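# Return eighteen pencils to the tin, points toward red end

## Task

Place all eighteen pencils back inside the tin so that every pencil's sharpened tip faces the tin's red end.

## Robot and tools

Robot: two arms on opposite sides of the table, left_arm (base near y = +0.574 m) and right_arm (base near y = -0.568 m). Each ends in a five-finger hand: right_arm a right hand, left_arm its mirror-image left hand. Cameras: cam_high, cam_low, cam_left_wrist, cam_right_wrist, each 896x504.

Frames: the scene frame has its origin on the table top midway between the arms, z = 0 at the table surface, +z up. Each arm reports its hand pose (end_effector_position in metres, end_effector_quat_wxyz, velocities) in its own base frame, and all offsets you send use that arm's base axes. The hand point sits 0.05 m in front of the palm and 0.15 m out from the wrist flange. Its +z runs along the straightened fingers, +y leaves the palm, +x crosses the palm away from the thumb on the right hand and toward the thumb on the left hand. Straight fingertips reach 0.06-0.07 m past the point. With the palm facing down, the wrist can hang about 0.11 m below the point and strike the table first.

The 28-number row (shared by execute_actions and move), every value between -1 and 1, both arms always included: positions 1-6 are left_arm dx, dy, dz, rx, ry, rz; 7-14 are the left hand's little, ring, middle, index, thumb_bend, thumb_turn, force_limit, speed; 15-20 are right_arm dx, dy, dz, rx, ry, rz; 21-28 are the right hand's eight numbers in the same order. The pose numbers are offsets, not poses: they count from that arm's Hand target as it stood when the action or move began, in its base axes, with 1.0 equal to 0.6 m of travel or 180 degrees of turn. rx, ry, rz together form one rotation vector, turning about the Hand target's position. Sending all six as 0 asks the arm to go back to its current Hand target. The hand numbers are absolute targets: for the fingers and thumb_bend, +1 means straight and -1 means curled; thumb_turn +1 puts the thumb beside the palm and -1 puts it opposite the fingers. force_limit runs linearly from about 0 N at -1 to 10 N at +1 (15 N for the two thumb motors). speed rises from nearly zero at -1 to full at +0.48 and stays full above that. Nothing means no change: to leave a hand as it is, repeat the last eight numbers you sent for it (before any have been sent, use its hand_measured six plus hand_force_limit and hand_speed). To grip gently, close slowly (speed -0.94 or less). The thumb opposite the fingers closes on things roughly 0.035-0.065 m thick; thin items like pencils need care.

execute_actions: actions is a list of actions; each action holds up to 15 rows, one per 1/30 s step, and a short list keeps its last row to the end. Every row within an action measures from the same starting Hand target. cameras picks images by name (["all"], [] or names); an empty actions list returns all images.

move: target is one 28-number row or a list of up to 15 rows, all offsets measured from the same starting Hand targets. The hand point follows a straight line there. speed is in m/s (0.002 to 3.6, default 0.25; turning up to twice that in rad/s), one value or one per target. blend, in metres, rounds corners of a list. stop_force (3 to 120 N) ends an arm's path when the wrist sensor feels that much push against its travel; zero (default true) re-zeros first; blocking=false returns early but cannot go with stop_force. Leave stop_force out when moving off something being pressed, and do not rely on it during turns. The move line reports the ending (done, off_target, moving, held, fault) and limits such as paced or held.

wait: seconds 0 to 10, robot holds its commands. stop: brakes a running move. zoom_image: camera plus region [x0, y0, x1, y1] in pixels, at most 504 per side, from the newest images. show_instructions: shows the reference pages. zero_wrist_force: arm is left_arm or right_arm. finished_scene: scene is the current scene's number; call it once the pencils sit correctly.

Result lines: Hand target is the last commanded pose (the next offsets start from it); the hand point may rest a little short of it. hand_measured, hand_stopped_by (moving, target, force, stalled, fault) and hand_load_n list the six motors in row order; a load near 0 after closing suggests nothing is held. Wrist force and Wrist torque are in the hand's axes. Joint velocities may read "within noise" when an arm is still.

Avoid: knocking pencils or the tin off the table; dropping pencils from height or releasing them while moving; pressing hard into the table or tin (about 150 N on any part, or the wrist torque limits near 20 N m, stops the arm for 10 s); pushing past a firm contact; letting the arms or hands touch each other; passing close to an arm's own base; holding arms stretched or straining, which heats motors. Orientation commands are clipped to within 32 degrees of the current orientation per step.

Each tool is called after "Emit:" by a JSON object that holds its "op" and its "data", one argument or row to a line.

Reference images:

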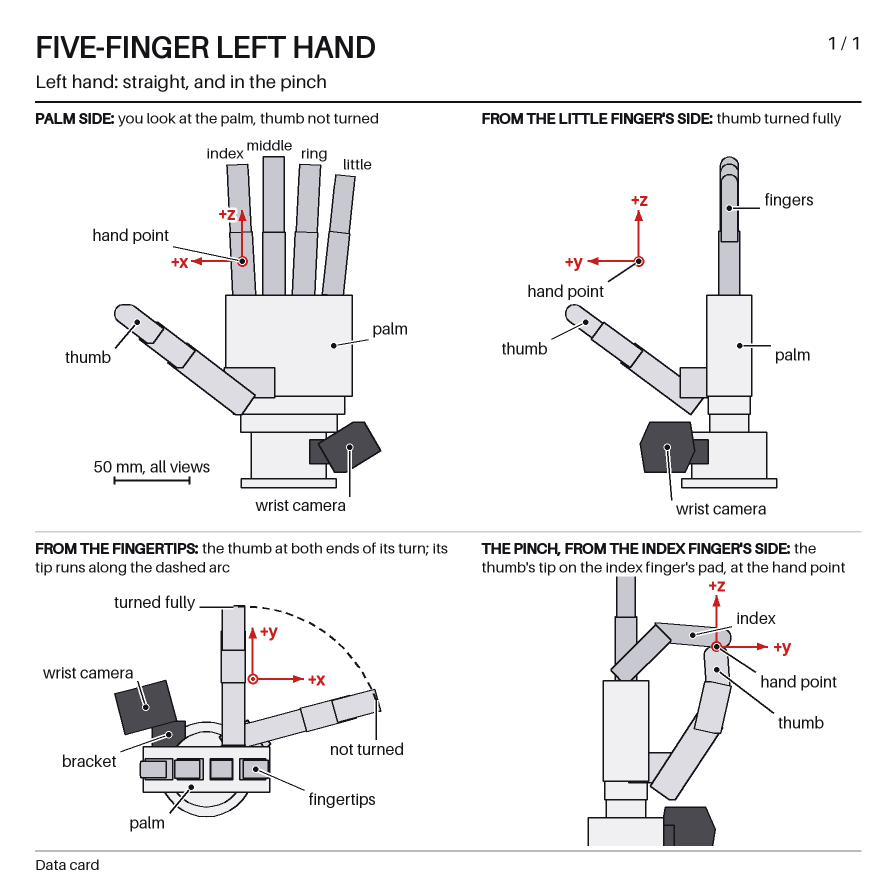

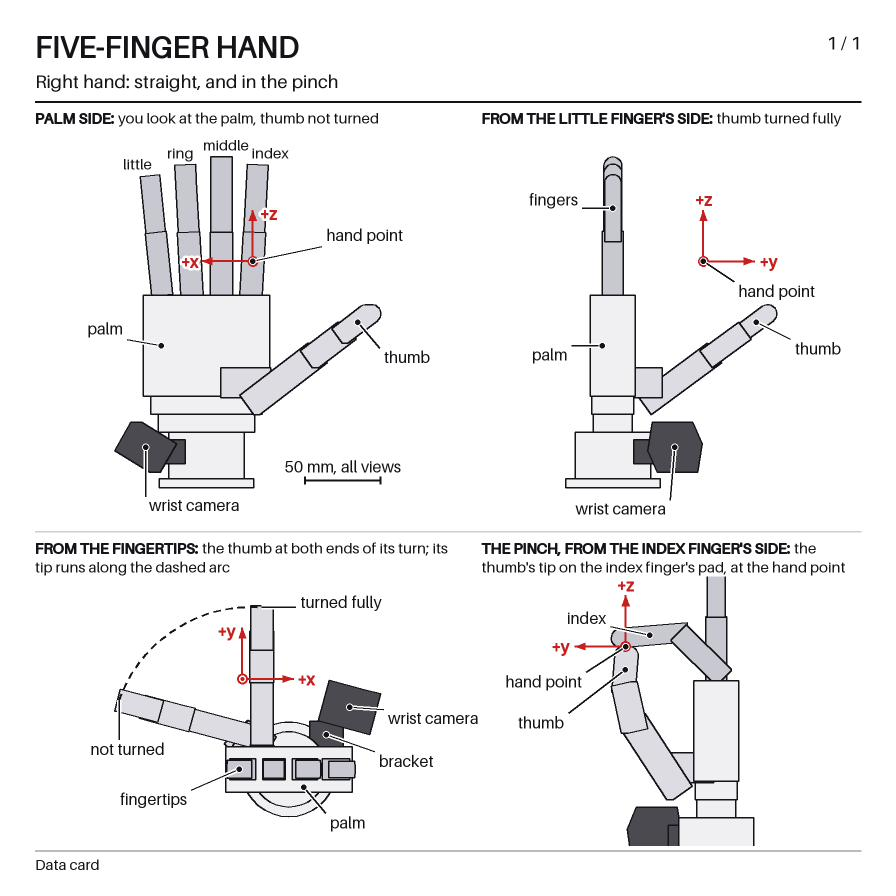

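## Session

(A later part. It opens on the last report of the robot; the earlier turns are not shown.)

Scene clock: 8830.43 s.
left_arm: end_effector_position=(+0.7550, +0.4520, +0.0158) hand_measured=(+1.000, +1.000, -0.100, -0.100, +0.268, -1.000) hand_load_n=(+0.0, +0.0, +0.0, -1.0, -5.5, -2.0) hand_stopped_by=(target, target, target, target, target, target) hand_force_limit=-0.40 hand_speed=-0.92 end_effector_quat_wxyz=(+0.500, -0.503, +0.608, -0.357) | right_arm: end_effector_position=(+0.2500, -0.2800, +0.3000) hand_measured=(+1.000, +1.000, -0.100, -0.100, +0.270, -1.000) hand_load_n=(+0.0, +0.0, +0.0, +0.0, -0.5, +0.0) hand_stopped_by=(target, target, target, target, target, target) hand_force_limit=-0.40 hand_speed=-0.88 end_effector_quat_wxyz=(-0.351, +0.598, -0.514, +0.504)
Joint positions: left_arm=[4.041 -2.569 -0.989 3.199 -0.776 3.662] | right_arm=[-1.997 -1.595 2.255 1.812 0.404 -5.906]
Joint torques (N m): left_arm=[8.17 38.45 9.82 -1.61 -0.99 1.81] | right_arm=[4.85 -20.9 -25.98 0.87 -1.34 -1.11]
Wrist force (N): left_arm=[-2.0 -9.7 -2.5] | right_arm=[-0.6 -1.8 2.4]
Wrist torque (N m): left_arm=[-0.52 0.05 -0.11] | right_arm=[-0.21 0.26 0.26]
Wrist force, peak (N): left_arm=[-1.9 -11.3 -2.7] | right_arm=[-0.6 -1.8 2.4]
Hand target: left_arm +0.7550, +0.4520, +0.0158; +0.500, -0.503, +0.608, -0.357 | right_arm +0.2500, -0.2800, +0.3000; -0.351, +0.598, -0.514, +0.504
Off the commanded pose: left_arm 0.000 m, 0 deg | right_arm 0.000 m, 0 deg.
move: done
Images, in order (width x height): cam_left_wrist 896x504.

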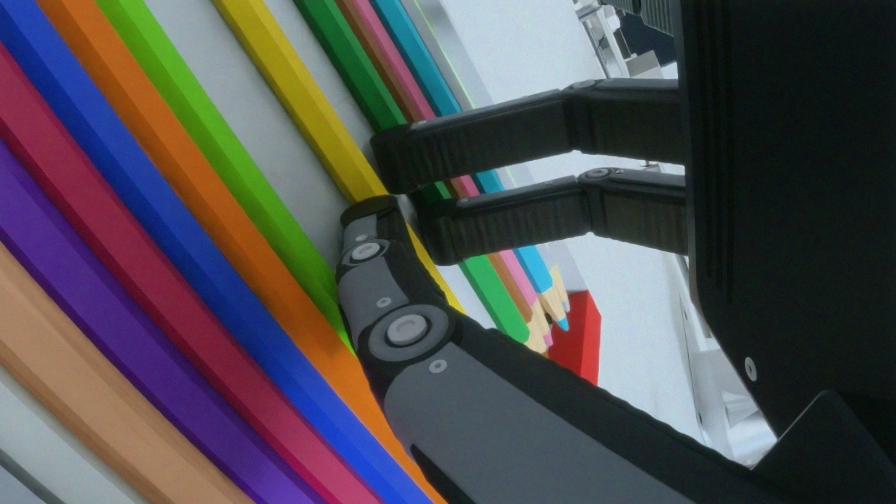

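Emit:
{"op": "move", "data": {
  "target": [
    [0,0,0.0133,0,0,0,1,1,-0.1,-0.1,0.27,-1,-0.4,-0.92,0,0,0,0,0,0,1,1,-0.1,-0.1,0.27,-1,-0.4,-0.88],
    [0,0,0.15,0,0,0,1,1,-0.1,-0.1,0.27,-1,-0.4,-0.92,0,0,0,0,0,0,1,1,-0.1,-0.1,0.27,-1,-0.4,-0.88],
    [-0.7585,-0.22,0.4647,0,0,0,1,1,-0.1,-0.1,0.27,-1,-0.4,-0.92,0,0,0,0,0,0,1,1,-0.1,-0.1,0.27,-1,-0.4,-0.88]
  ],
  "speed": [0.012,0.1,0.25],
  "blend": [0,0.03,0],
  "cameras": ["cam_high","cam_low"]
}}

Emit:
{"op": "zoom_image", "data": {
  "camera": "cam_high",
  "region": [290, 285, 420, 415]
}}

Emit:
{"op": "zoom_image", "data": {
  "camera": "cam_high",
  "region": [440, 340, 560, 460]
}}

Emit:
{"op": "zoom_image", "data": {
  "camera": "cam_low",
  "region": [330, 220, 460, 290]
}}

Scene clock: 8864.43 s.
left_arm: end_effector_position=(+0.2999, +0.3200, +0.2946) hand_measured=(+1.000, +1.000, -0.100, -0.100, +0.270, -1.000) hand_load_n=(+0.0, +0.0, +0.0, +0.0, +0.0, +0.0) hand_stopped_by=(target, target, target, target, target, target) hand_force_limit=-0.40 hand_speed=-0.92 end_effector_quat_wxyz=(+0.500, -0.503, +0.608, -0.357) end_effector_velocity=(+0.000, +0.000, +0.000) end_effector_angular_velocity=(+0.006, +0.001, -0.002) | right_arm: end_effector_position=(+0.2500, -0.2800, +0.3000) hand_measured=(+1.000, +1.000, -0.100, -0.100, +0.270, -1.000) hand_load_n=(+0.0, +0.0, +0.0, +0.0, +0.0, +0.0) hand_stopped_by=(target, target, target, target, target, target) hand_force_limit=-0.40 hand_speed=-0.88 end_effector_quat_wxyz=(-0.351, +0.598, -0.514, +0.504)
Joint positions: left_arm=[4.907 -1.7 -1.999 1.676 -0.276 5.44] | right_arm=[-1.997 -1.595 2.255 1.812 0.404 -5.906]
Joint velocities: left_arm=[0 0 0 0 0 0.006] | right_arm=[within noise]
Joint torques (N m): left_arm=[5.29 16.96 20.83 -3.83 1.46 2.02] | right_arm=[4.22 -21.65 -26.85 0.91 -1.79 -1.03]
Wrist force (N): left_arm=[-0.5 -0.7 0.5] | right_arm=[-0.5 -1.6 2.4]
Wrist torque (N m): left_arm=[-0.19 0.02 -0.20] | right_arm=[-0.16 0.25 0.27]
Wrist force, peak (N): left_arm=[-2.2 -10.0 -2.8] | right_arm=[-0.5 -1.7 2.7]
Hand target: left_arm +0.2999, +0.3200, +0.2946; +0.500, -0.503, +0.608, -0.357 | right_arm +0.2500, -0.2800, +0.3000; -0.351, +0.598, -0.514, +0.504
Off the commanded pose: left_arm 0.000 m, 0 deg | right_arm 0.000 m, 0 deg.
move: done
Images, in order (width x height): cam_high 896x504, cam_low 896x504.

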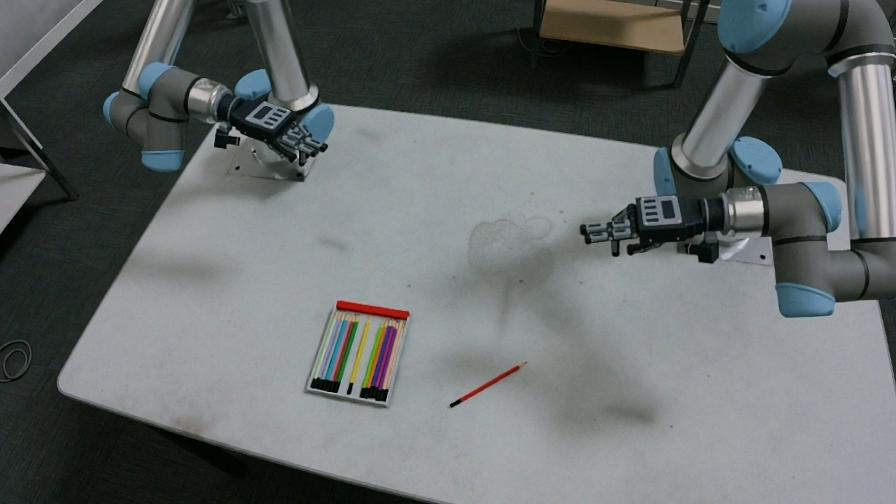

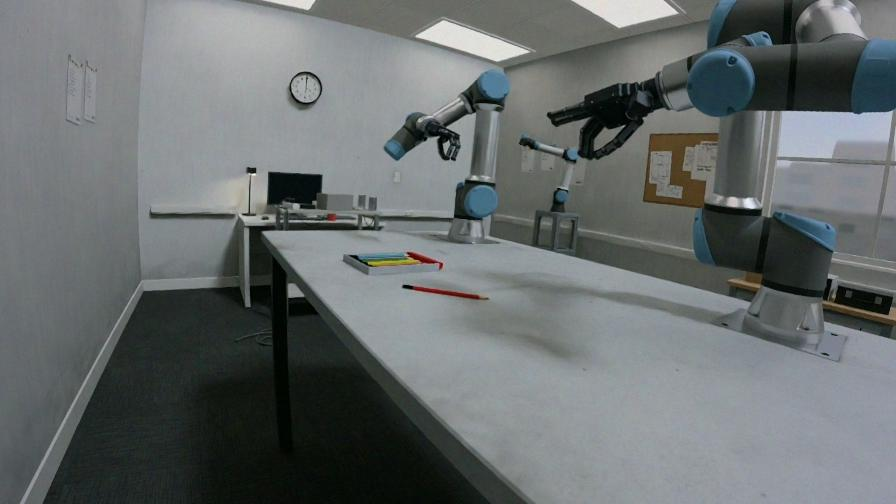

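Scaled by 3.877 from the camera's 896x504 image, which has a finer 1280x720 frame.

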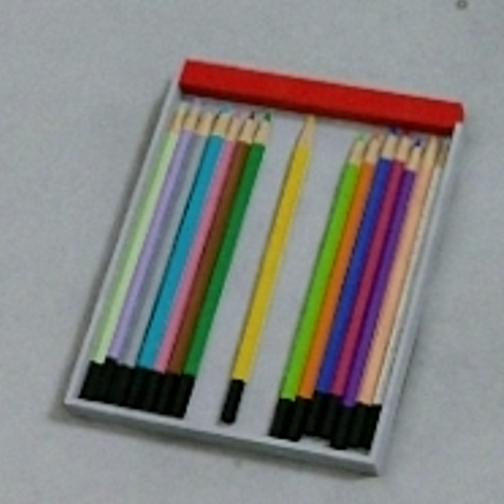

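Scaled by 4.200 from the camera's 896x504 image, which has a finer 1280x720 frame.

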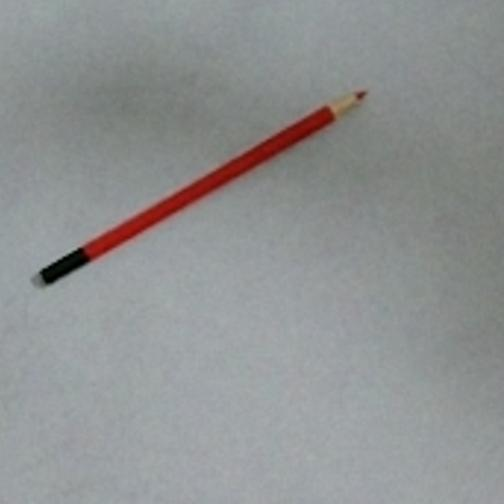

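Scaled by 3.877 from the camera's 896x504 image, which has a finer 1280x720 frame.

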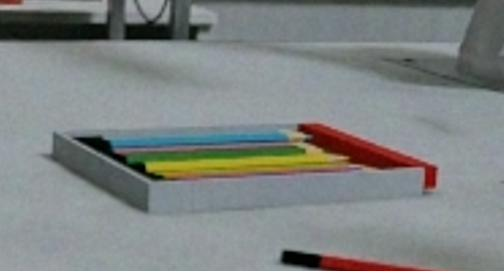

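Emit:
{"op": "zoom_image", "data": {
  "camera": "cam_high",
  "region": [335, 295, 395, 355]
}}

Emit:
{"op": "zoom_image", "data": {
  "camera": "cam_low",
  "region": [390, 240, 450, 285]
}}

Scaled by 8.400 from the camera's 896x504 image, which has a finer 1280x720 frame.

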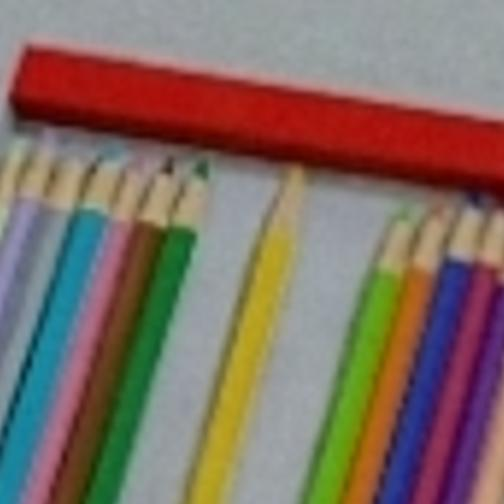

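Scaled by 8.400 from the camera's 896x504 image, which has a finer 1280x720 frame.

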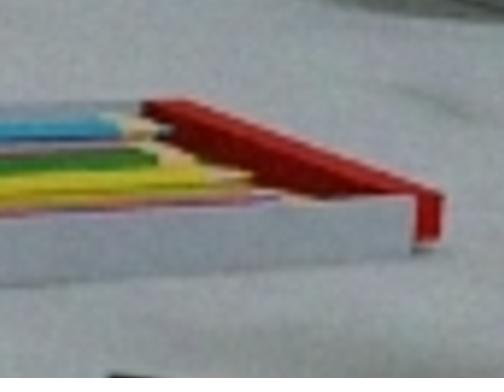

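Emit:
{"op": "zoom_image", "data": {
  "camera": "cam_low",
  "region": [340, 240, 400, 285]
}}

Emit:
{"op": "zoom_image", "data": {
  "camera": "cam_low",
  "region": [345, 235, 445, 285]
}}

Scaled by 8.400 from the camera's 896x504 image, which has a finer 1280x720 frame.

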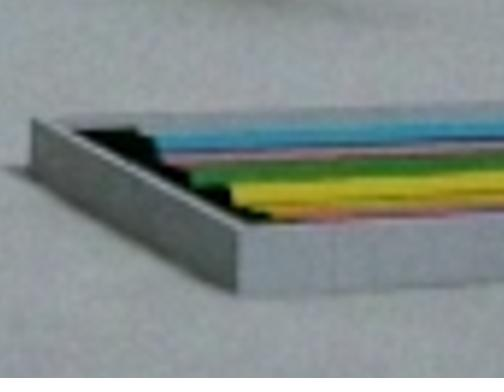

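Scaled by 5.040 from the camera's 896x504 image, which has a finer 1280x720 frame.

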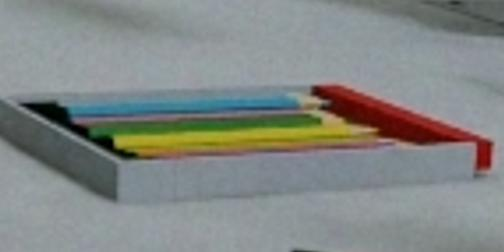

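Emit:
{"op": "move", "data": {
  "target": [0,0,0,0,0,0,1,1,-0.1,-0.1,0.27,-1,-0.4,-0.92,0.6942,-0.4568,-0.3333,0,0,-0.1428,1,1,-0.1,-0.1,0.27,-1,-0.4,-0.88],
  "speed": 0.25,
  "cameras": ["cam_right_wrist","cam_high"]
}}

Scene clock: 8894.30 s.
left_arm: end_effector_position=(+0.2999, +0.3200, +0.2946) hand_measured=(+1.000, +1.000, -0.100, -0.100, +0.270, -1.000) hand_load_n=(-0.5, +0.0, +0.0, +0.0, +0.0, +0.0) hand_stopped_by=(target, target, target, target, target, target) hand_force_limit=-0.40 hand_speed=-0.92 end_effector_quat_wxyz=(+0.500, -0.503, +0.608, -0.357) | right_arm: end_effector_position=(+0.6665, -0.5540, +0.0999) hand_measured=(+1.000, +1.000, -0.100, -0.100, +0.270, -1.000) hand_load_n=(+0.0, +0.0, +0.0, +0.0, +0.0, +0.0) hand_stopped_by=(target, target, target, target, target, target) hand_force_limit=-0.40 hand_speed=-0.88 end_effector_quat_wxyz=(+0.230, -0.469, +0.635, -0.570)
Joint positions: left_arm=[4.907 -1.7 -1.999 1.676 -0.276 5.44] | right_arm=[-0.974 -0.803 1.187 -0.115 1.161 -3.503]
Joint torques (N m): left_arm=[-6.88 27.43 19.92 -0.41 -0.08 -2.27] | right_arm=[1.89 -40.26 -35.9 -1.79 2.13 1.01]
Wrist force (N): left_arm=[-0.6 -0.6 0.5] | right_arm=[-0.4 -2.1 2.8]
Wrist torque (N m): left_arm=[-0.18 0.03 -0.20] | right_arm=[-0.26 0.18 0.10]
Wrist force, peak (N): left_arm=[-0.6 -0.8 0.6] | right_arm=[-1.1 -1.6 4.7]
Hand target: left_arm +0.2999, +0.3200, +0.2946; +0.500, -0.503, +0.608, -0.357 | right_arm +0.6665, -0.5541, +0.1000; +0.230, -0.468, +0.635, -0.570
Off the commanded pose: left_arm 0.000 m, 0 deg | right_arm 0.000 m, 0 deg.
move: done
Images, in order (width x height): cam_high 896x504, cam_right_wrist 896x504.

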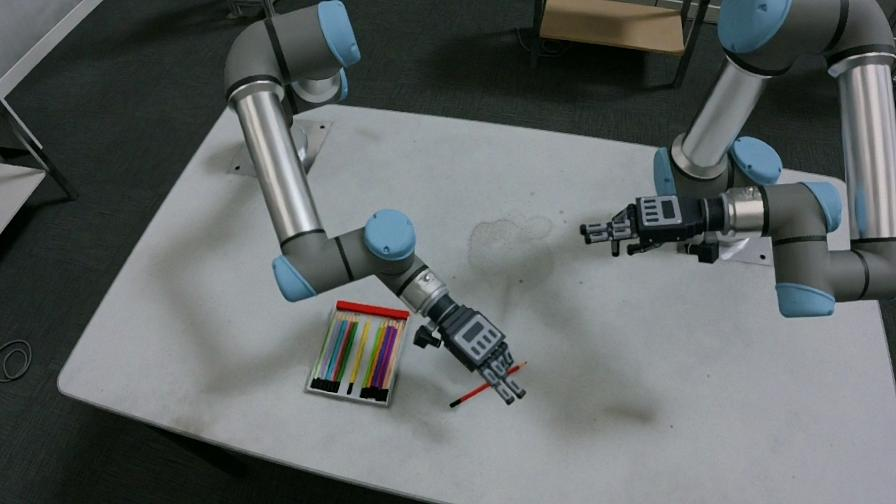

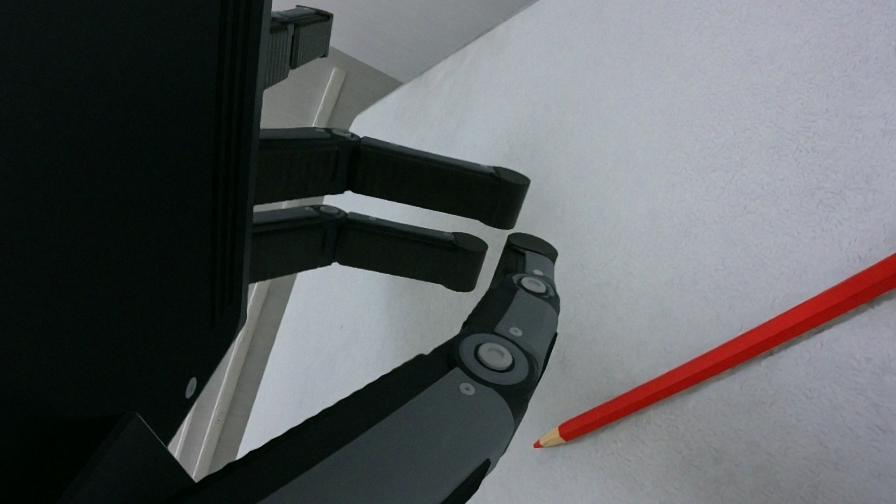

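Emit:
{"op": "move", "data": {
  "target": [0,0,0,0,0,0,1,1,-0.1,-0.1,0.27,-1,-0.4,-0.92,0.0022,0.032,-0.05,0,0,-0.0933,1,1,-0.1,-0.1,0.27,-1,-0.4,-0.88],
  "speed": 0.15,
  "cameras": ["cam_right_wrist","cam_high"]
}}

Scene clock: 8916.63 s.
left_arm: end_effector_position=(+0.2999, +0.3200, +0.2946) hand_measured=(+1.000, +1.000, -0.100, -0.100, +0.270, -1.000) hand_load_n=(+0.0, +0.0, +0.0, +0.0, +0.0, +0.0) hand_stopped_by=(target, target, target, target, target, target) hand_force_limit=-0.40 hand_speed=-0.92 end_effector_quat_wxyz=(+0.500, -0.503, +0.608, -0.357) | right_arm: end_effector_position=(+0.6679, -0.5348, +0.0698) hand_measured=(+1.000, +1.000, -0.100, -0.100, +0.270, -1.000) hand_load_n=(+0.0, +0.0, +0.0, +0.0, +0.0, +0.0) hand_stopped_by=(target, target, target, target, target, target) hand_force_limit=-0.40 hand_speed=-0.88 end_effector_quat_wxyz=(+0.145, -0.371, +0.696, -0.597)
Joint positions: left_arm=[4.907 -1.7 -1.999 1.676 -0.276 5.44] | right_arm=[-0.851 -0.814 1.29 -0.229 1.563 -3.395]
Joint torques (N m): left_arm=[-7.04 27.53 16.15 -0.32 -0.11 -2.3] | right_arm=[-3.42 -55.41 -33.51 0.79 2.17 0.13]
Wrist force (N): left_arm=[-0.7 -0.6 0.6] | right_arm=[-0.7 -2.4 2.6]
Wrist torque (N m): left_arm=[-0.18 0.04 -0.20] | right_arm=[-0.32 0.21 0.03]
Wrist force, peak (N): left_arm=[-0.6 -0.7 0.8] | right_arm=[-0.1 -2.7 2.9]
Hand target: left_arm +0.2999, +0.3200, +0.2946; +0.500, -0.503, +0.608, -0.357 | right_arm +0.6679, -0.5349, +0.0700; +0.145, -0.371, +0.696, -0.597
Off the commanded pose: left_arm 0.000 m, 0 deg | right_arm 0.000 m, 0 deg.
move: done
Images, in order (width x height): cam_high 896x504, cam_right_wrist 896x504.

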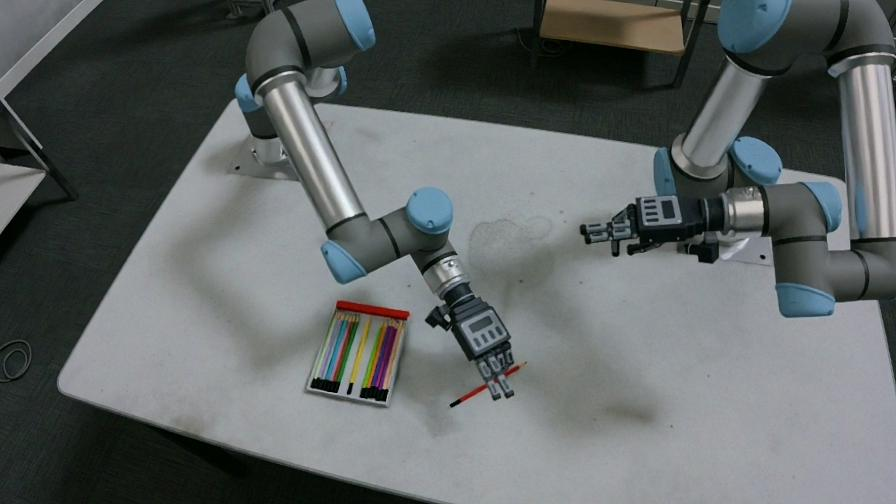

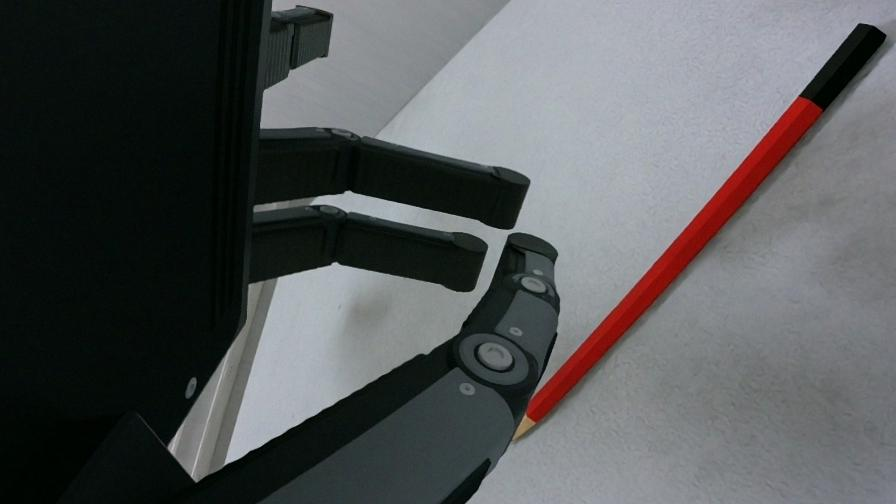

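Emit:
{"op": "move", "data": {
  "target": [0,0,0,0,0,0,1,1,-0.1,-0.1,0.27,-1,-0.4,-0.92,0,0,-0.0667,0,0,0.0028,1,1,-0.1,-0.1,0.27,-1,-0.4,-0.88],
  "speed": 0.1,
  "cameras": ["cam_right_wrist"]
}}

Emit:
{"op": "zoom_image", "data": {
  "camera": "cam_right_wrist",
  "region": [400, 50, 736, 386]
}}

Scene clock: 8926.40 s.
left_arm: end_effector_position=(+0.2999, +0.3200, +0.2946) hand_measured=(+1.000, +1.000, -0.100, -0.100, +0.270, -1.000) hand_load_n=(+0.0, +0.0, +0.0, +0.0, +0.0, +0.0) hand_stopped_by=(target, target, target, target, target, target) hand_force_limit=-0.40 hand_speed=-0.92 end_effector_quat_wxyz=(+0.500, -0.503, +0.608, -0.357) | right_arm: end_effector_position=(+0.6678, -0.5348, +0.0298) hand_measured=(+1.000, +1.000, -0.100, -0.100, +0.270, -1.000) hand_load_n=(-0.5, +0.0, +0.0, +0.0, +0.0, +0.0) hand_stopped_by=(target, target, target, target, target, target) hand_force_limit=-0.40 hand_speed=-0.88 end_effector_quat_wxyz=(+0.147, -0.374, +0.695, -0.597)
Joint positions: left_arm=[4.907 -1.7 -1.999 1.676 -0.276 5.44] | right_arm=[-0.855 -0.767 1.319 -0.305 1.552 -3.398]
Joint torques (N m): left_arm=[-7 27.34 12.52 -0.36 -0.2 -2.24] | right_arm=[-1.59 -52.62 -32.75 -0.02 2.05 0.45]
Wrist force (N): left_arm=[-0.5 -0.6 0.4] | right_arm=[-0.4 -2.1 2.6]
Wrist torque (N m): left_arm=[-0.17 0.01 -0.19] | right_arm=[-0.27 0.18 0.08]
Wrist force, peak (N): left_arm=[-0.5 -1.0 0.7] | right_arm=[-0.3 -4.0 2.4]
Hand target: left_arm +0.2999, +0.3200, +0.2946; +0.500, -0.503, +0.608, -0.357 | right_arm +0.6679, -0.5349, +0.0300; +0.147, -0.374, +0.695, -0.597
Off the commanded pose: left_arm 0.000 m, 0 deg | right_arm 0.000 m, 0 deg.
move: done
Images, in order (width x height): cam_right_wrist 896x504.

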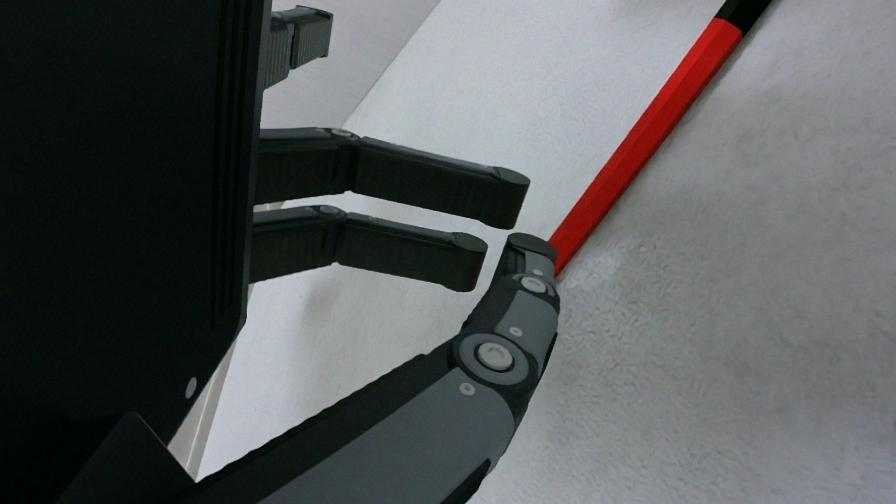

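Scaled by 1.500 from the camera's 896x504 image, which has a finer 1280x720 frame.

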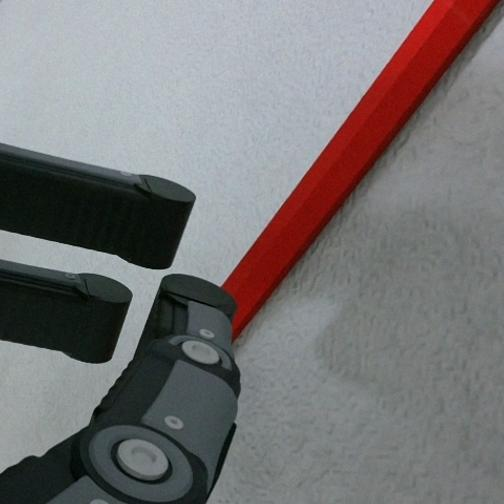

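Emit:
{"op": "move", "data": {
  "target": [
    [0,0,0,0,0,0,1,1,-0.1,-0.1,0.27,-1,-0.4,-0.92,0,0,-0.0183,0,0,0,1,1,-0.1,-0.1,0.27,-1,-0.4,-0.88],
    [0,0,0,0,0,0,1,1,-0.1,-0.1,0.27,-1,-0.4,-0.92,0,0,-0.035,0,0,0,1,1,-0.1,-0.1,0.27,-1,-0.4,-0.88]
  ],
  "speed": [0.05,0.015],
  "stop_force": 3,
  "cameras": ["cam_right_wrist"]
}}

Emit:
{"op": "zoom_image", "data": {
  "camera": "cam_right_wrist",
  "region": [400, 50, 736, 386]
}}

Scene clock: 8945.13 s.
left_arm: end_effector_position=(+0.2999, +0.3200, +0.2946) hand_measured=(+1.000, +1.000, -0.100, -0.100, +0.270, -1.000) hand_load_n=(+0.0, +0.0, +0.0, +0.0, +0.0, +0.0) hand_stopped_by=(target, target, target, target, target, target) hand_force_limit=-0.40 hand_speed=-0.92 end_effector_quat_wxyz=(+0.500, -0.503, +0.608, -0.357) | right_arm: end_effector_position=(+0.6679, -0.5349, +0.0138) hand_measured=(+1.000, +1.000, -0.100, -0.100, +0.270, -1.000) hand_load_n=(-0.5, +0.0, +0.0, +0.0, -1.5, -0.5) hand_stopped_by=(target, target, target, target, target, target) hand_force_limit=-0.40 hand_speed=-0.88 end_effector_quat_wxyz=(+0.147, -0.374, +0.695, -0.597)
Joint positions: left_arm=[4.907 -1.7 -1.999 1.676 -0.276 5.44] | right_arm=[-0.854 -0.746 1.327 -0.334 1.552 -3.398]
Joint torques (N m): left_arm=[-6.96 27.06 11.35 -0.35 -0.18 -2.25] | right_arm=[5.71 -55.31 -31.07 -1.19 2.14 0.78]
Wrist force (N): left_arm=[-0.6 -0.7 0.4] | right_arm=[0.0 -4.1 2.3]
Wrist torque (N m): left_arm=[-0.18 0.03 -0.20] | right_arm=[-0.30 0.22 0.07]
Wrist force, peak (N): left_arm=[-0.6 -0.9 0.6] | right_arm=[1.0 -10.0 -1.2]
Hand target: left_arm +0.2999, +0.3200, +0.2946; +0.500, -0.503, +0.608, -0.357 | right_arm +0.6679, -0.5349, +0.0138; +0.147, -0.374, +0.695, -0.597 (not the last commanded pose)
Off the commanded pose: left_arm 0.000 m, 0 deg | right_arm 0.005 m, 0 deg.
move: contact (right_arm); path passed 1 of 2 targets
Images, in order (width x height): cam_right_wrist 896x504.

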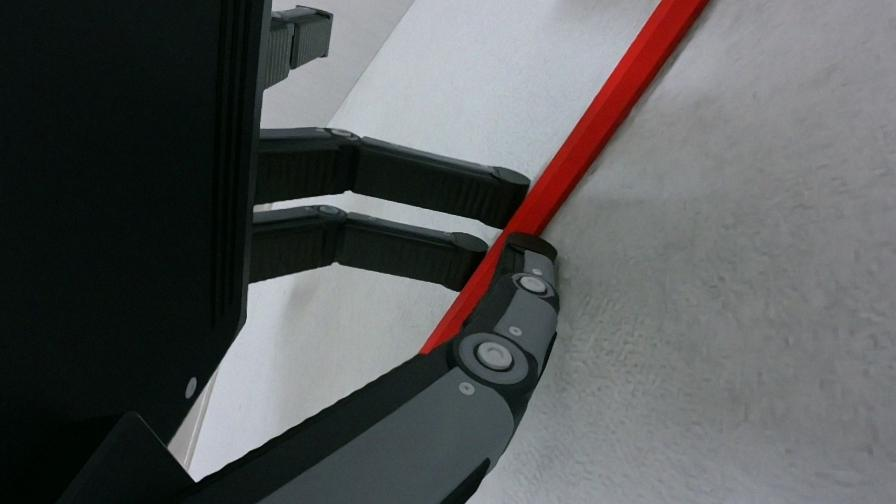

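Scaled by 1.500 from the camera's 896x504 image, which has a finer 1280x720 frame.

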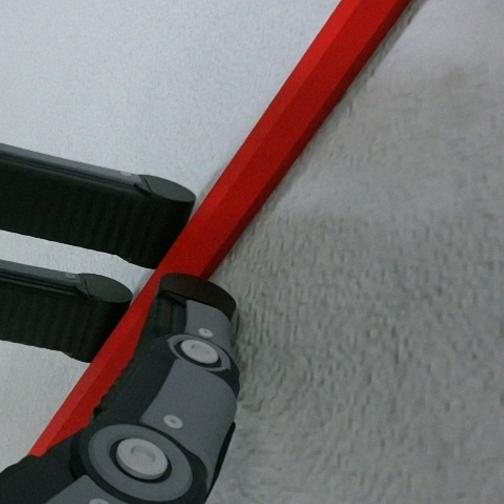

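Emit:
{"op": "move", "data": {
  "target": [0,0,0,0,0,0,1,1,-0.1,-0.1,0.27,-1,-0.4,-0.92,0,0,-0.0037,0,0,0,1,1,-0.6,-0.6,0.27,-1,-0.75,-0.92],
  "speed": 0.02
}}

Emit:
{"op": "move", "data": {
  "target": [0,0,0,0,0,0,1,1,-0.1,-0.1,0.27,-1,-0.4,-0.92,0,0,0,0,0,0,1,1,-0.65,-0.65,0.27,-1,-0.4,-0.92],
  "speed": 0.02,
  "cameras": ["cam_right_wrist"]
}}

Scene clock: 8950.50 s.
left_arm: end_effector_position=(+0.2999, +0.3200, +0.2946) hand_measured=(+1.000, +1.000, -0.100, -0.100, +0.270, -1.000) hand_load_n=(+0.0, +0.0, +0.0, +0.0, +0.0, +0.0) hand_stopped_by=(target, target, target, target, target, target) hand_force_limit=-0.40 hand_speed=-0.92 end_effector_quat_wxyz=(+0.500, -0.503, +0.608, -0.357) | right_arm: end_effector_position=(+0.6679, -0.5349, +0.0115) hand_measured=(+1.000, +1.000, -0.182, -0.144, +0.270, -1.000) hand_load_n=(+0.0, +0.0, +1.0, -2.5, -3.5, -1.0) hand_stopped_by=(target, target, force, force, target, target) hand_force_limit=-0.75 hand_speed=-0.92 end_effector_quat_wxyz=(+0.147, -0.374, +0.695, -0.597)
Joint positions: left_arm=[4.907 -1.7 -1.999 1.676 -0.276 5.44] | right_arm=[-0.854 -0.743 1.328 -0.338 1.552 -3.398]
Joint torques (N m): left_arm=[-7.41 27.05 10.94 -0.41 -0.26 -2.17] | right_arm=[5.39 -34.79 -1.21 0.01 2.1 0.88]
Wrist force (N): left_arm=[-0.5 -0.6 0.7] | right_arm=[2.1 -14.1 -4.0]
Wrist torque (N m): left_arm=[-0.18 0.02 -0.19] | right_arm=[-0.67 0.22 -0.01]
Wrist force, peak (N): left_arm=[-0.7 -0.7 0.7] | right_arm=[2.0 -14.5 -4.1]
Hand target: left_arm +0.2999, +0.3200, +0.2946; +0.500, -0.503, +0.608, -0.357 | right_arm +0.6679, -0.5349, +0.0115; +0.147, -0.374, +0.695, -0.597
Off the commanded pose: left_arm 0.000 m, 0 deg | right_arm 0.000 m, 0 deg.
move: done

Scene clock: 8951.00 s.
left_arm: end_effector_position=(+0.2999, +0.3200, +0.2946) hand_measured=(+1.000, +1.000, -0.100, -0.100, +0.270, -1.000) hand_load_n=(+0.0, +0.0, +0.0, +0.0, +0.0, +0.0) hand_stopped_by=(target, target, target, target, target, target) hand_force_limit=-0.40 hand_speed=-0.92 end_effector_quat_wxyz=(+0.500, -0.503, +0.608, -0.357) | right_arm: end_effector_position=(+0.6679, -0.5349, +0.0115) hand_measured=(+1.000, +1.000, -0.194, -0.180, +0.270, -1.000) hand_load_n=(+0.0, +0.0, +5.0, +3.0, -0.5, -1.0) hand_stopped_by=(target, target, force, force, target, target) hand_force_limit=-0.40 hand_speed=-0.92 end_effector_quat_wxyz=(+0.147, -0.374, +0.695, -0.597)
Joint positions: left_arm=[4.907 -1.7 -1.999 1.676 -0.276 5.44] | right_arm=[-0.854 -0.743 1.328 -0.338 1.552 -3.398]
Joint torques (N m): left_arm=[-6.51 27.47 10.97 -0.45 -0.2 -2.26] | right_arm=[5.53 -39.8 -1.31 1.33 1.94 0.78]
Wrist force (N): left_arm=[-0.4 -0.5 0.7] | right_arm=[0.1 -12.3 -1.0]
Wrist torque (N m): left_arm=[-0.17 0.01 -0.19] | right_arm=[-0.66 0.24 -0.01]
Wrist force, peak (N): left_arm=[-0.7 -0.6 0.7] | right_arm=[2.2 -14.3 -4.3]
Hand target: left_arm +0.2999, +0.3200, +0.2946; +0.500, -0.503, +0.608, -0.357 | right_arm +0.6679, -0.5349, +0.0115; +0.147, -0.374, +0.695, -0.597
Off the commanded pose: left_arm 0.000 m, 0 deg | right_arm 0.000 m, 0 deg.
move: done
Images, in order (width x height): cam_right_wrist 896x504.

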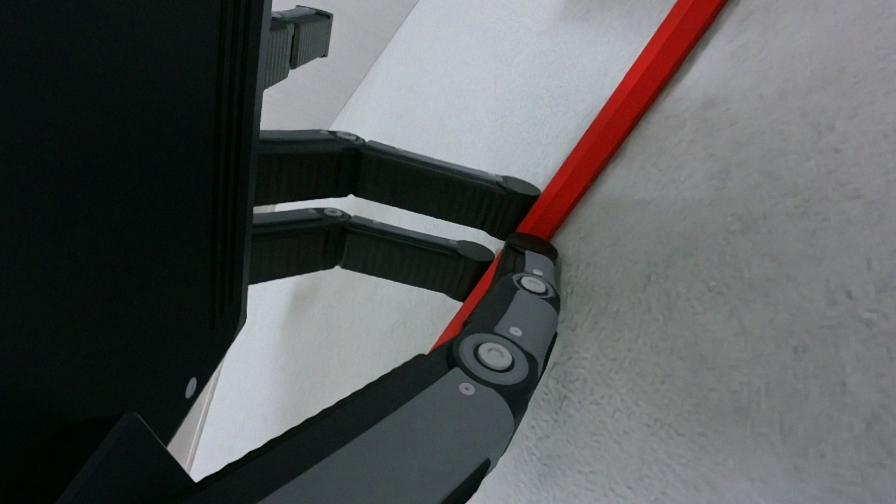

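Emit:
{"op": "move", "data": {
  "target": [
    [0,0,0,0,0,0,1,1,-0.1,-0.1,0.27,-1,-0.4,-0.92,0,0,0.0167,0,0,0,1,1,-0.65,-0.65,0.27,-1,-0.4,-0.92],
    [0,0,0,0,0,0,1,1,-0.1,-0.1,0.27,-1,-0.4,-0.92,0,0,0.13,0,0,0,1,1,-0.65,-0.65,0.27,-1,-0.4,-0.92],
    [0,0,0,0,0,0,1,1,-0.1,-0.1,0.27,-1,-0.4,-0.92,-0.4335,0.0215,0.13,0,0,0.272,1,1,-0.65,-0.65,0.27,-1,-0.4,-0.92]
  ],
  "speed": [0.013,0.08,0.18],
  "cameras": ["cam_right_wrist","cam_high","cam_low"]
}}

Emit:
{"op": "zoom_image", "data": {
  "camera": "cam_high",
  "region": [290, 285, 420, 415]
}}

Emit:
{"op": "zoom_image", "data": {
  "camera": "cam_low",
  "region": [330, 200, 460, 290]
}}

Scene clock: 8966.23 s.
left_arm: end_effector_position=(+0.2999, +0.3200, +0.2946) hand_measured=(+1.000, +1.000, -0.100, -0.100, +0.270, -1.000) hand_load_n=(+0.0, -0.5, +0.0, +0.0, +0.5, +0.0) hand_stopped_by=(target, target, target, target, target, target) hand_force_limit=-0.40 hand_speed=-0.92 end_effector_quat_wxyz=(+0.500, -0.503, +0.608, -0.357) | right_arm: end_effector_position=(+0.4078, -0.5220, +0.0895) hand_measured=(+1.000, +1.000, -0.194, -0.180, +0.272, -1.000) hand_load_n=(+0.0, +0.0, +3.5, +1.5, +4.0, +0.0) hand_stopped_by=(target, target, force, force, target, target) hand_force_limit=-0.40 hand_speed=-0.92 end_effector_quat_wxyz=(-0.381, +0.628, -0.477, +0.482)
Joint positions: left_arm=[4.907 -1.7 -1.999 1.676 -0.276 5.44] | right_arm=[-1.483 -0.729 1.279 0.755 0.256 -4.69]
Joint torques (N m): left_arm=[-7.33 27.24 11.31 -0.31 -0.18 -2.19] | right_arm=[-10.32 -50.61 -3.38 3.64 -4.74 -1.07]
Wrist force (N): left_arm=[-0.4 -0.5 0.5] | right_arm=[-0.4 -1.8 2.7]
Wrist torque (N m): left_arm=[-0.16 0.00 -0.19] | right_arm=[-0.18 0.24 0.21]
Wrist force, peak (N): left_arm=[-0.7 -0.8 0.7] | right_arm=[0.3 -12.7 -1.1]
Hand target: left_arm +0.2999, +0.3200, +0.2946; +0.500, -0.503, +0.608, -0.357 | right_arm +0.4078, -0.5220, +0.0895; -0.381, +0.628, -0.477, +0.482
Off the commanded pose: left_arm 0.000 m, 0 deg | right_arm 0.000 m, 0 deg.
move: done
Images, in order (width x height): cam_high 896x504, cam_low 896x504, cam_right_wrist 896x504.

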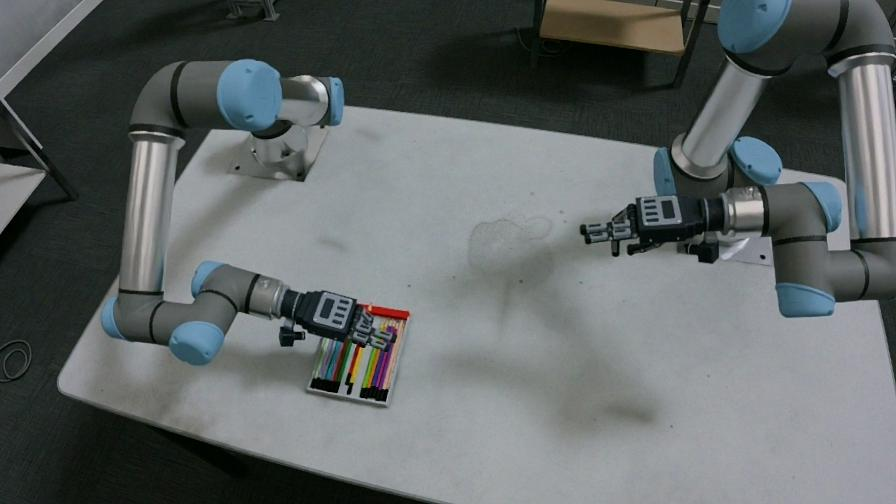

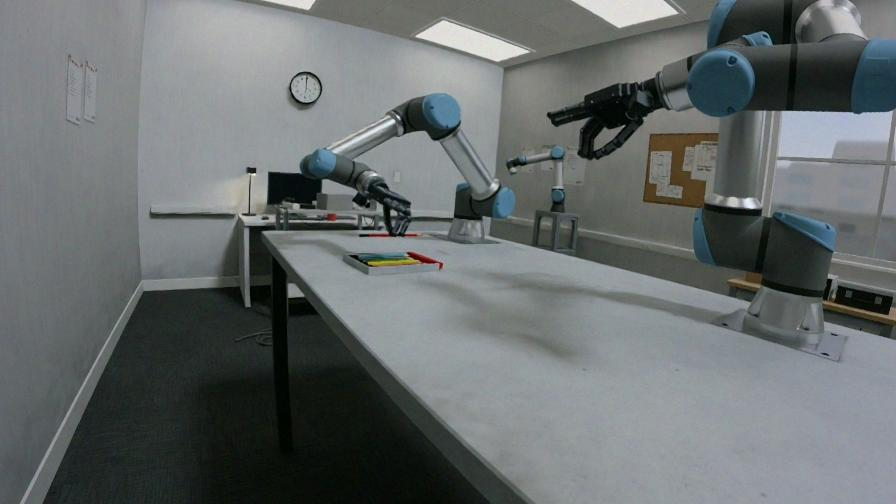

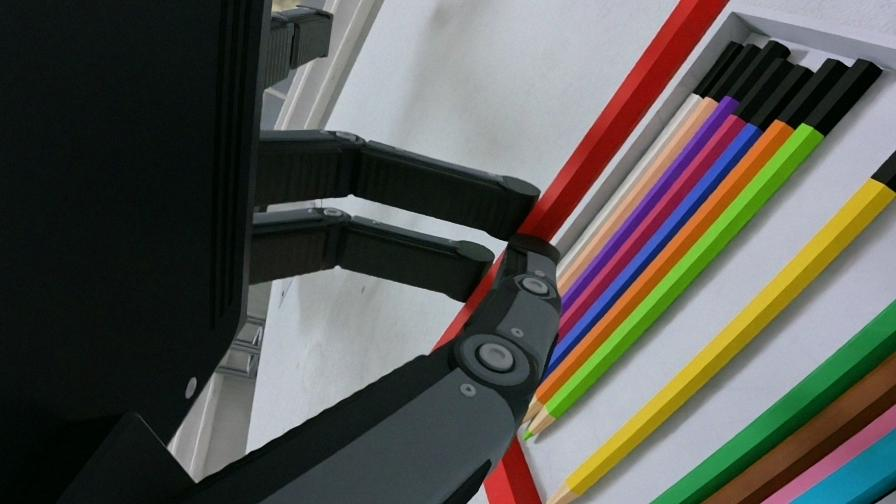

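Scaled by 3.877 from the camera's 896x504 image, which has a finer 1280x720 frame.

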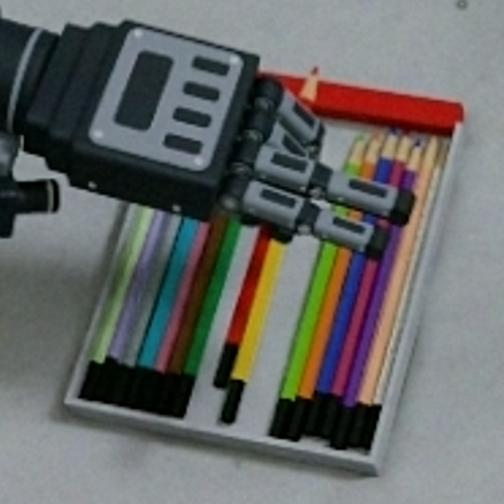

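Scaled by 3.877 from the camera's 896x504 image, which has a finer 1280x720 frame.

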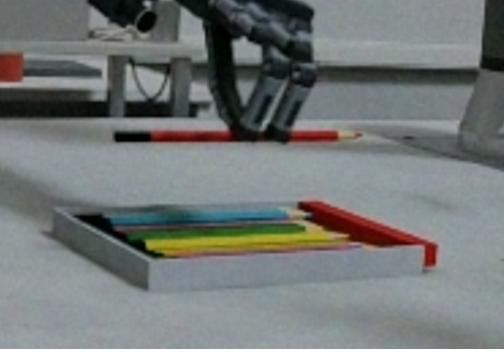

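Emit:
{"op": "move", "data": {
  "target": [0,0,0,0,0,0,1,1,-0.1,-0.1,0.27,-1,-0.4,-0.92,0,0.005,-0.0667,0,0,0.004,1,1,-0.65,-0.65,0.27,-1,-0.4,-0.92],
  "speed": 0.08,
  "cameras": ["cam_right_wrist","cam_high","cam_low"]
}}

Emit:
{"op": "zoom_image", "data": {
  "camera": "cam_high",
  "region": [330, 345, 390, 405]
}}

Emit:
{"op": "zoom_image", "data": {
  "camera": "cam_low",
  "region": [330, 200, 460, 290]
}}

Emit:
{"op": "zoom_image", "data": {
  "camera": "cam_high",
  "region": [335, 285, 405, 355]
}}

Scene clock: 8983.43 s.
left_arm: end_effector_position=(+0.2999, +0.3200, +0.2946) hand_measured=(+1.000, +1.000, -0.100, -0.100, +0.270, -1.000) hand_load_n=(+0.0, +0.0, +0.0, +0.0, +0.0, +0.0) hand_stopped_by=(target, target, target, target, target, target) hand_force_limit=-0.40 hand_speed=-0.92 end_effector_quat_wxyz=(+0.500, -0.503, +0.608, -0.357) | right_arm: end_effector_position=(+0.4078, -0.5189, +0.0495) hand_measured=(+1.000, +1.000, -0.194, -0.180, +0.272, -1.000) hand_load_n=(+0.0, +0.0, +3.0, +1.5, +4.0, +0.0) hand_stopped_by=(target, target, force, force, target, target) hand_force_limit=-0.40 hand_speed=-0.92 end_effector_quat_wxyz=(-0.384, +0.631, -0.473, +0.480)
Joint positions: left_arm=[4.907 -1.7 -1.999 1.676 -0.276 5.44] | right_arm=[-1.482 -0.667 1.291 0.727 0.253 -4.737]
Joint torques (N m): left_arm=[-6.88 27.27 10.7 -0.37 -0.16 -2.17] | right_arm=[7.5 -55.61 -28.96 4.33 -4.08 0.88]
Wrist force (N): left_arm=[-0.4 -0.7 0.7] | right_arm=[-0.7 -1.3 2.6]
Wrist torque (N m): left_arm=[-0.20 0.01 -0.19] | right_arm=[-0.10 0.30 0.20]
Wrist force, peak (N): left_arm=[-0.7 -0.7 0.8] | right_arm=[0.0 -2.7 2.4]
Hand target: left_arm +0.2999, +0.3200, +0.2946; +0.500, -0.503, +0.608, -0.357 | right_arm +0.4078, -0.5190, +0.0495; -0.384, +0.631, -0.473, +0.480
Off the commanded pose: left_arm 0.000 m, 0 deg | right_arm 0.000 m, 0 deg.
move: done
Images, in order (width x height): cam_high 896x504, cam_low 896x504, cam_right_wrist 896x504.

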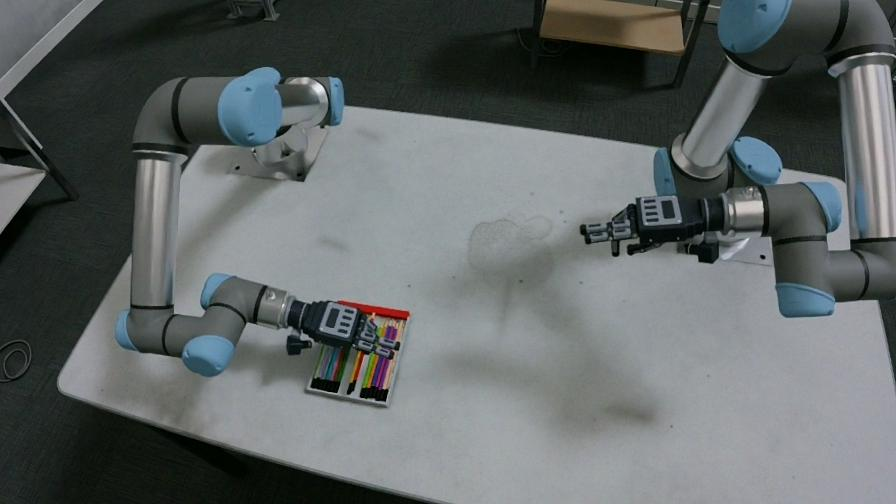

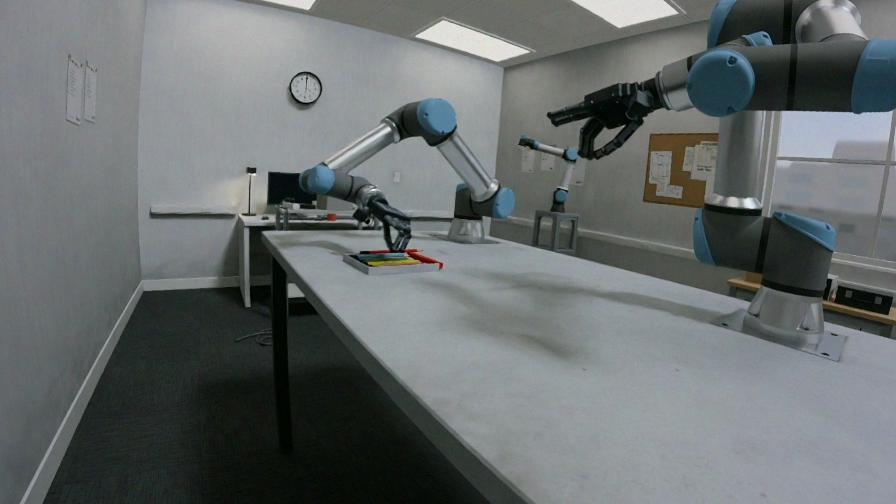

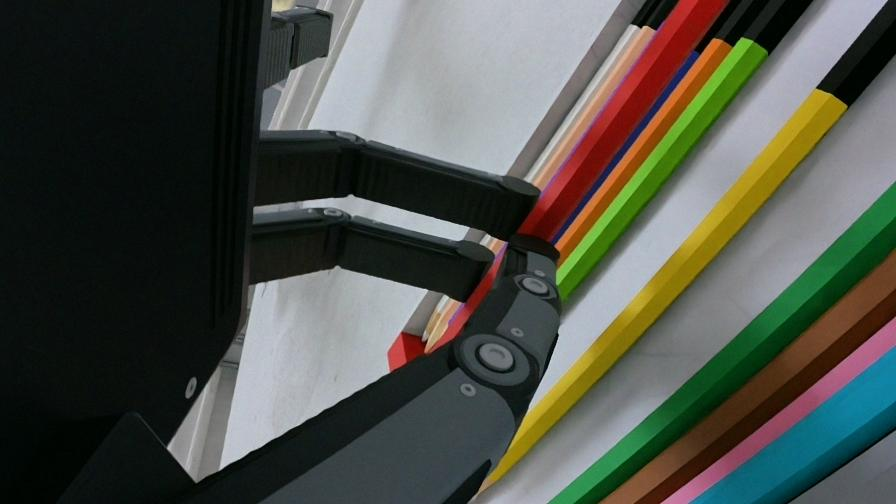

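Scaled by 8.400 from the camera's 896x504 image, which has a finer 1280x720 frame.

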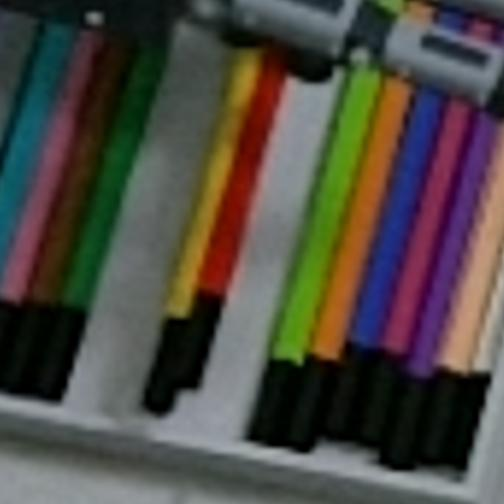

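Scaled by 3.877 from the camera's 896x504 image, which has a finer 1280x720 frame.

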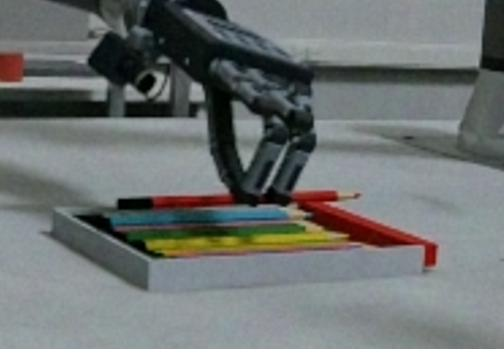

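Scaled by 7.200 from the camera's 896x504 image, which has a finer 1280x720 frame.

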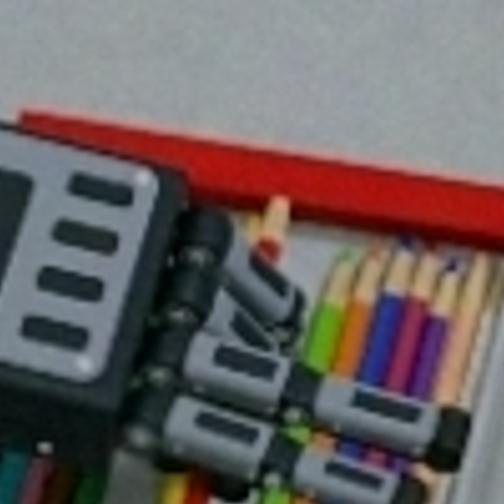

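Emit:
{"op": "zoom_image", "data": {
  "camera": "cam_low",
  "region": [345, 225, 445, 285]
}}

Scaled by 5.040 from the camera's 896x504 image, which has a finer 1280x720 frame.

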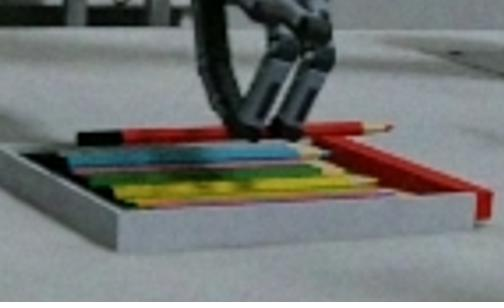

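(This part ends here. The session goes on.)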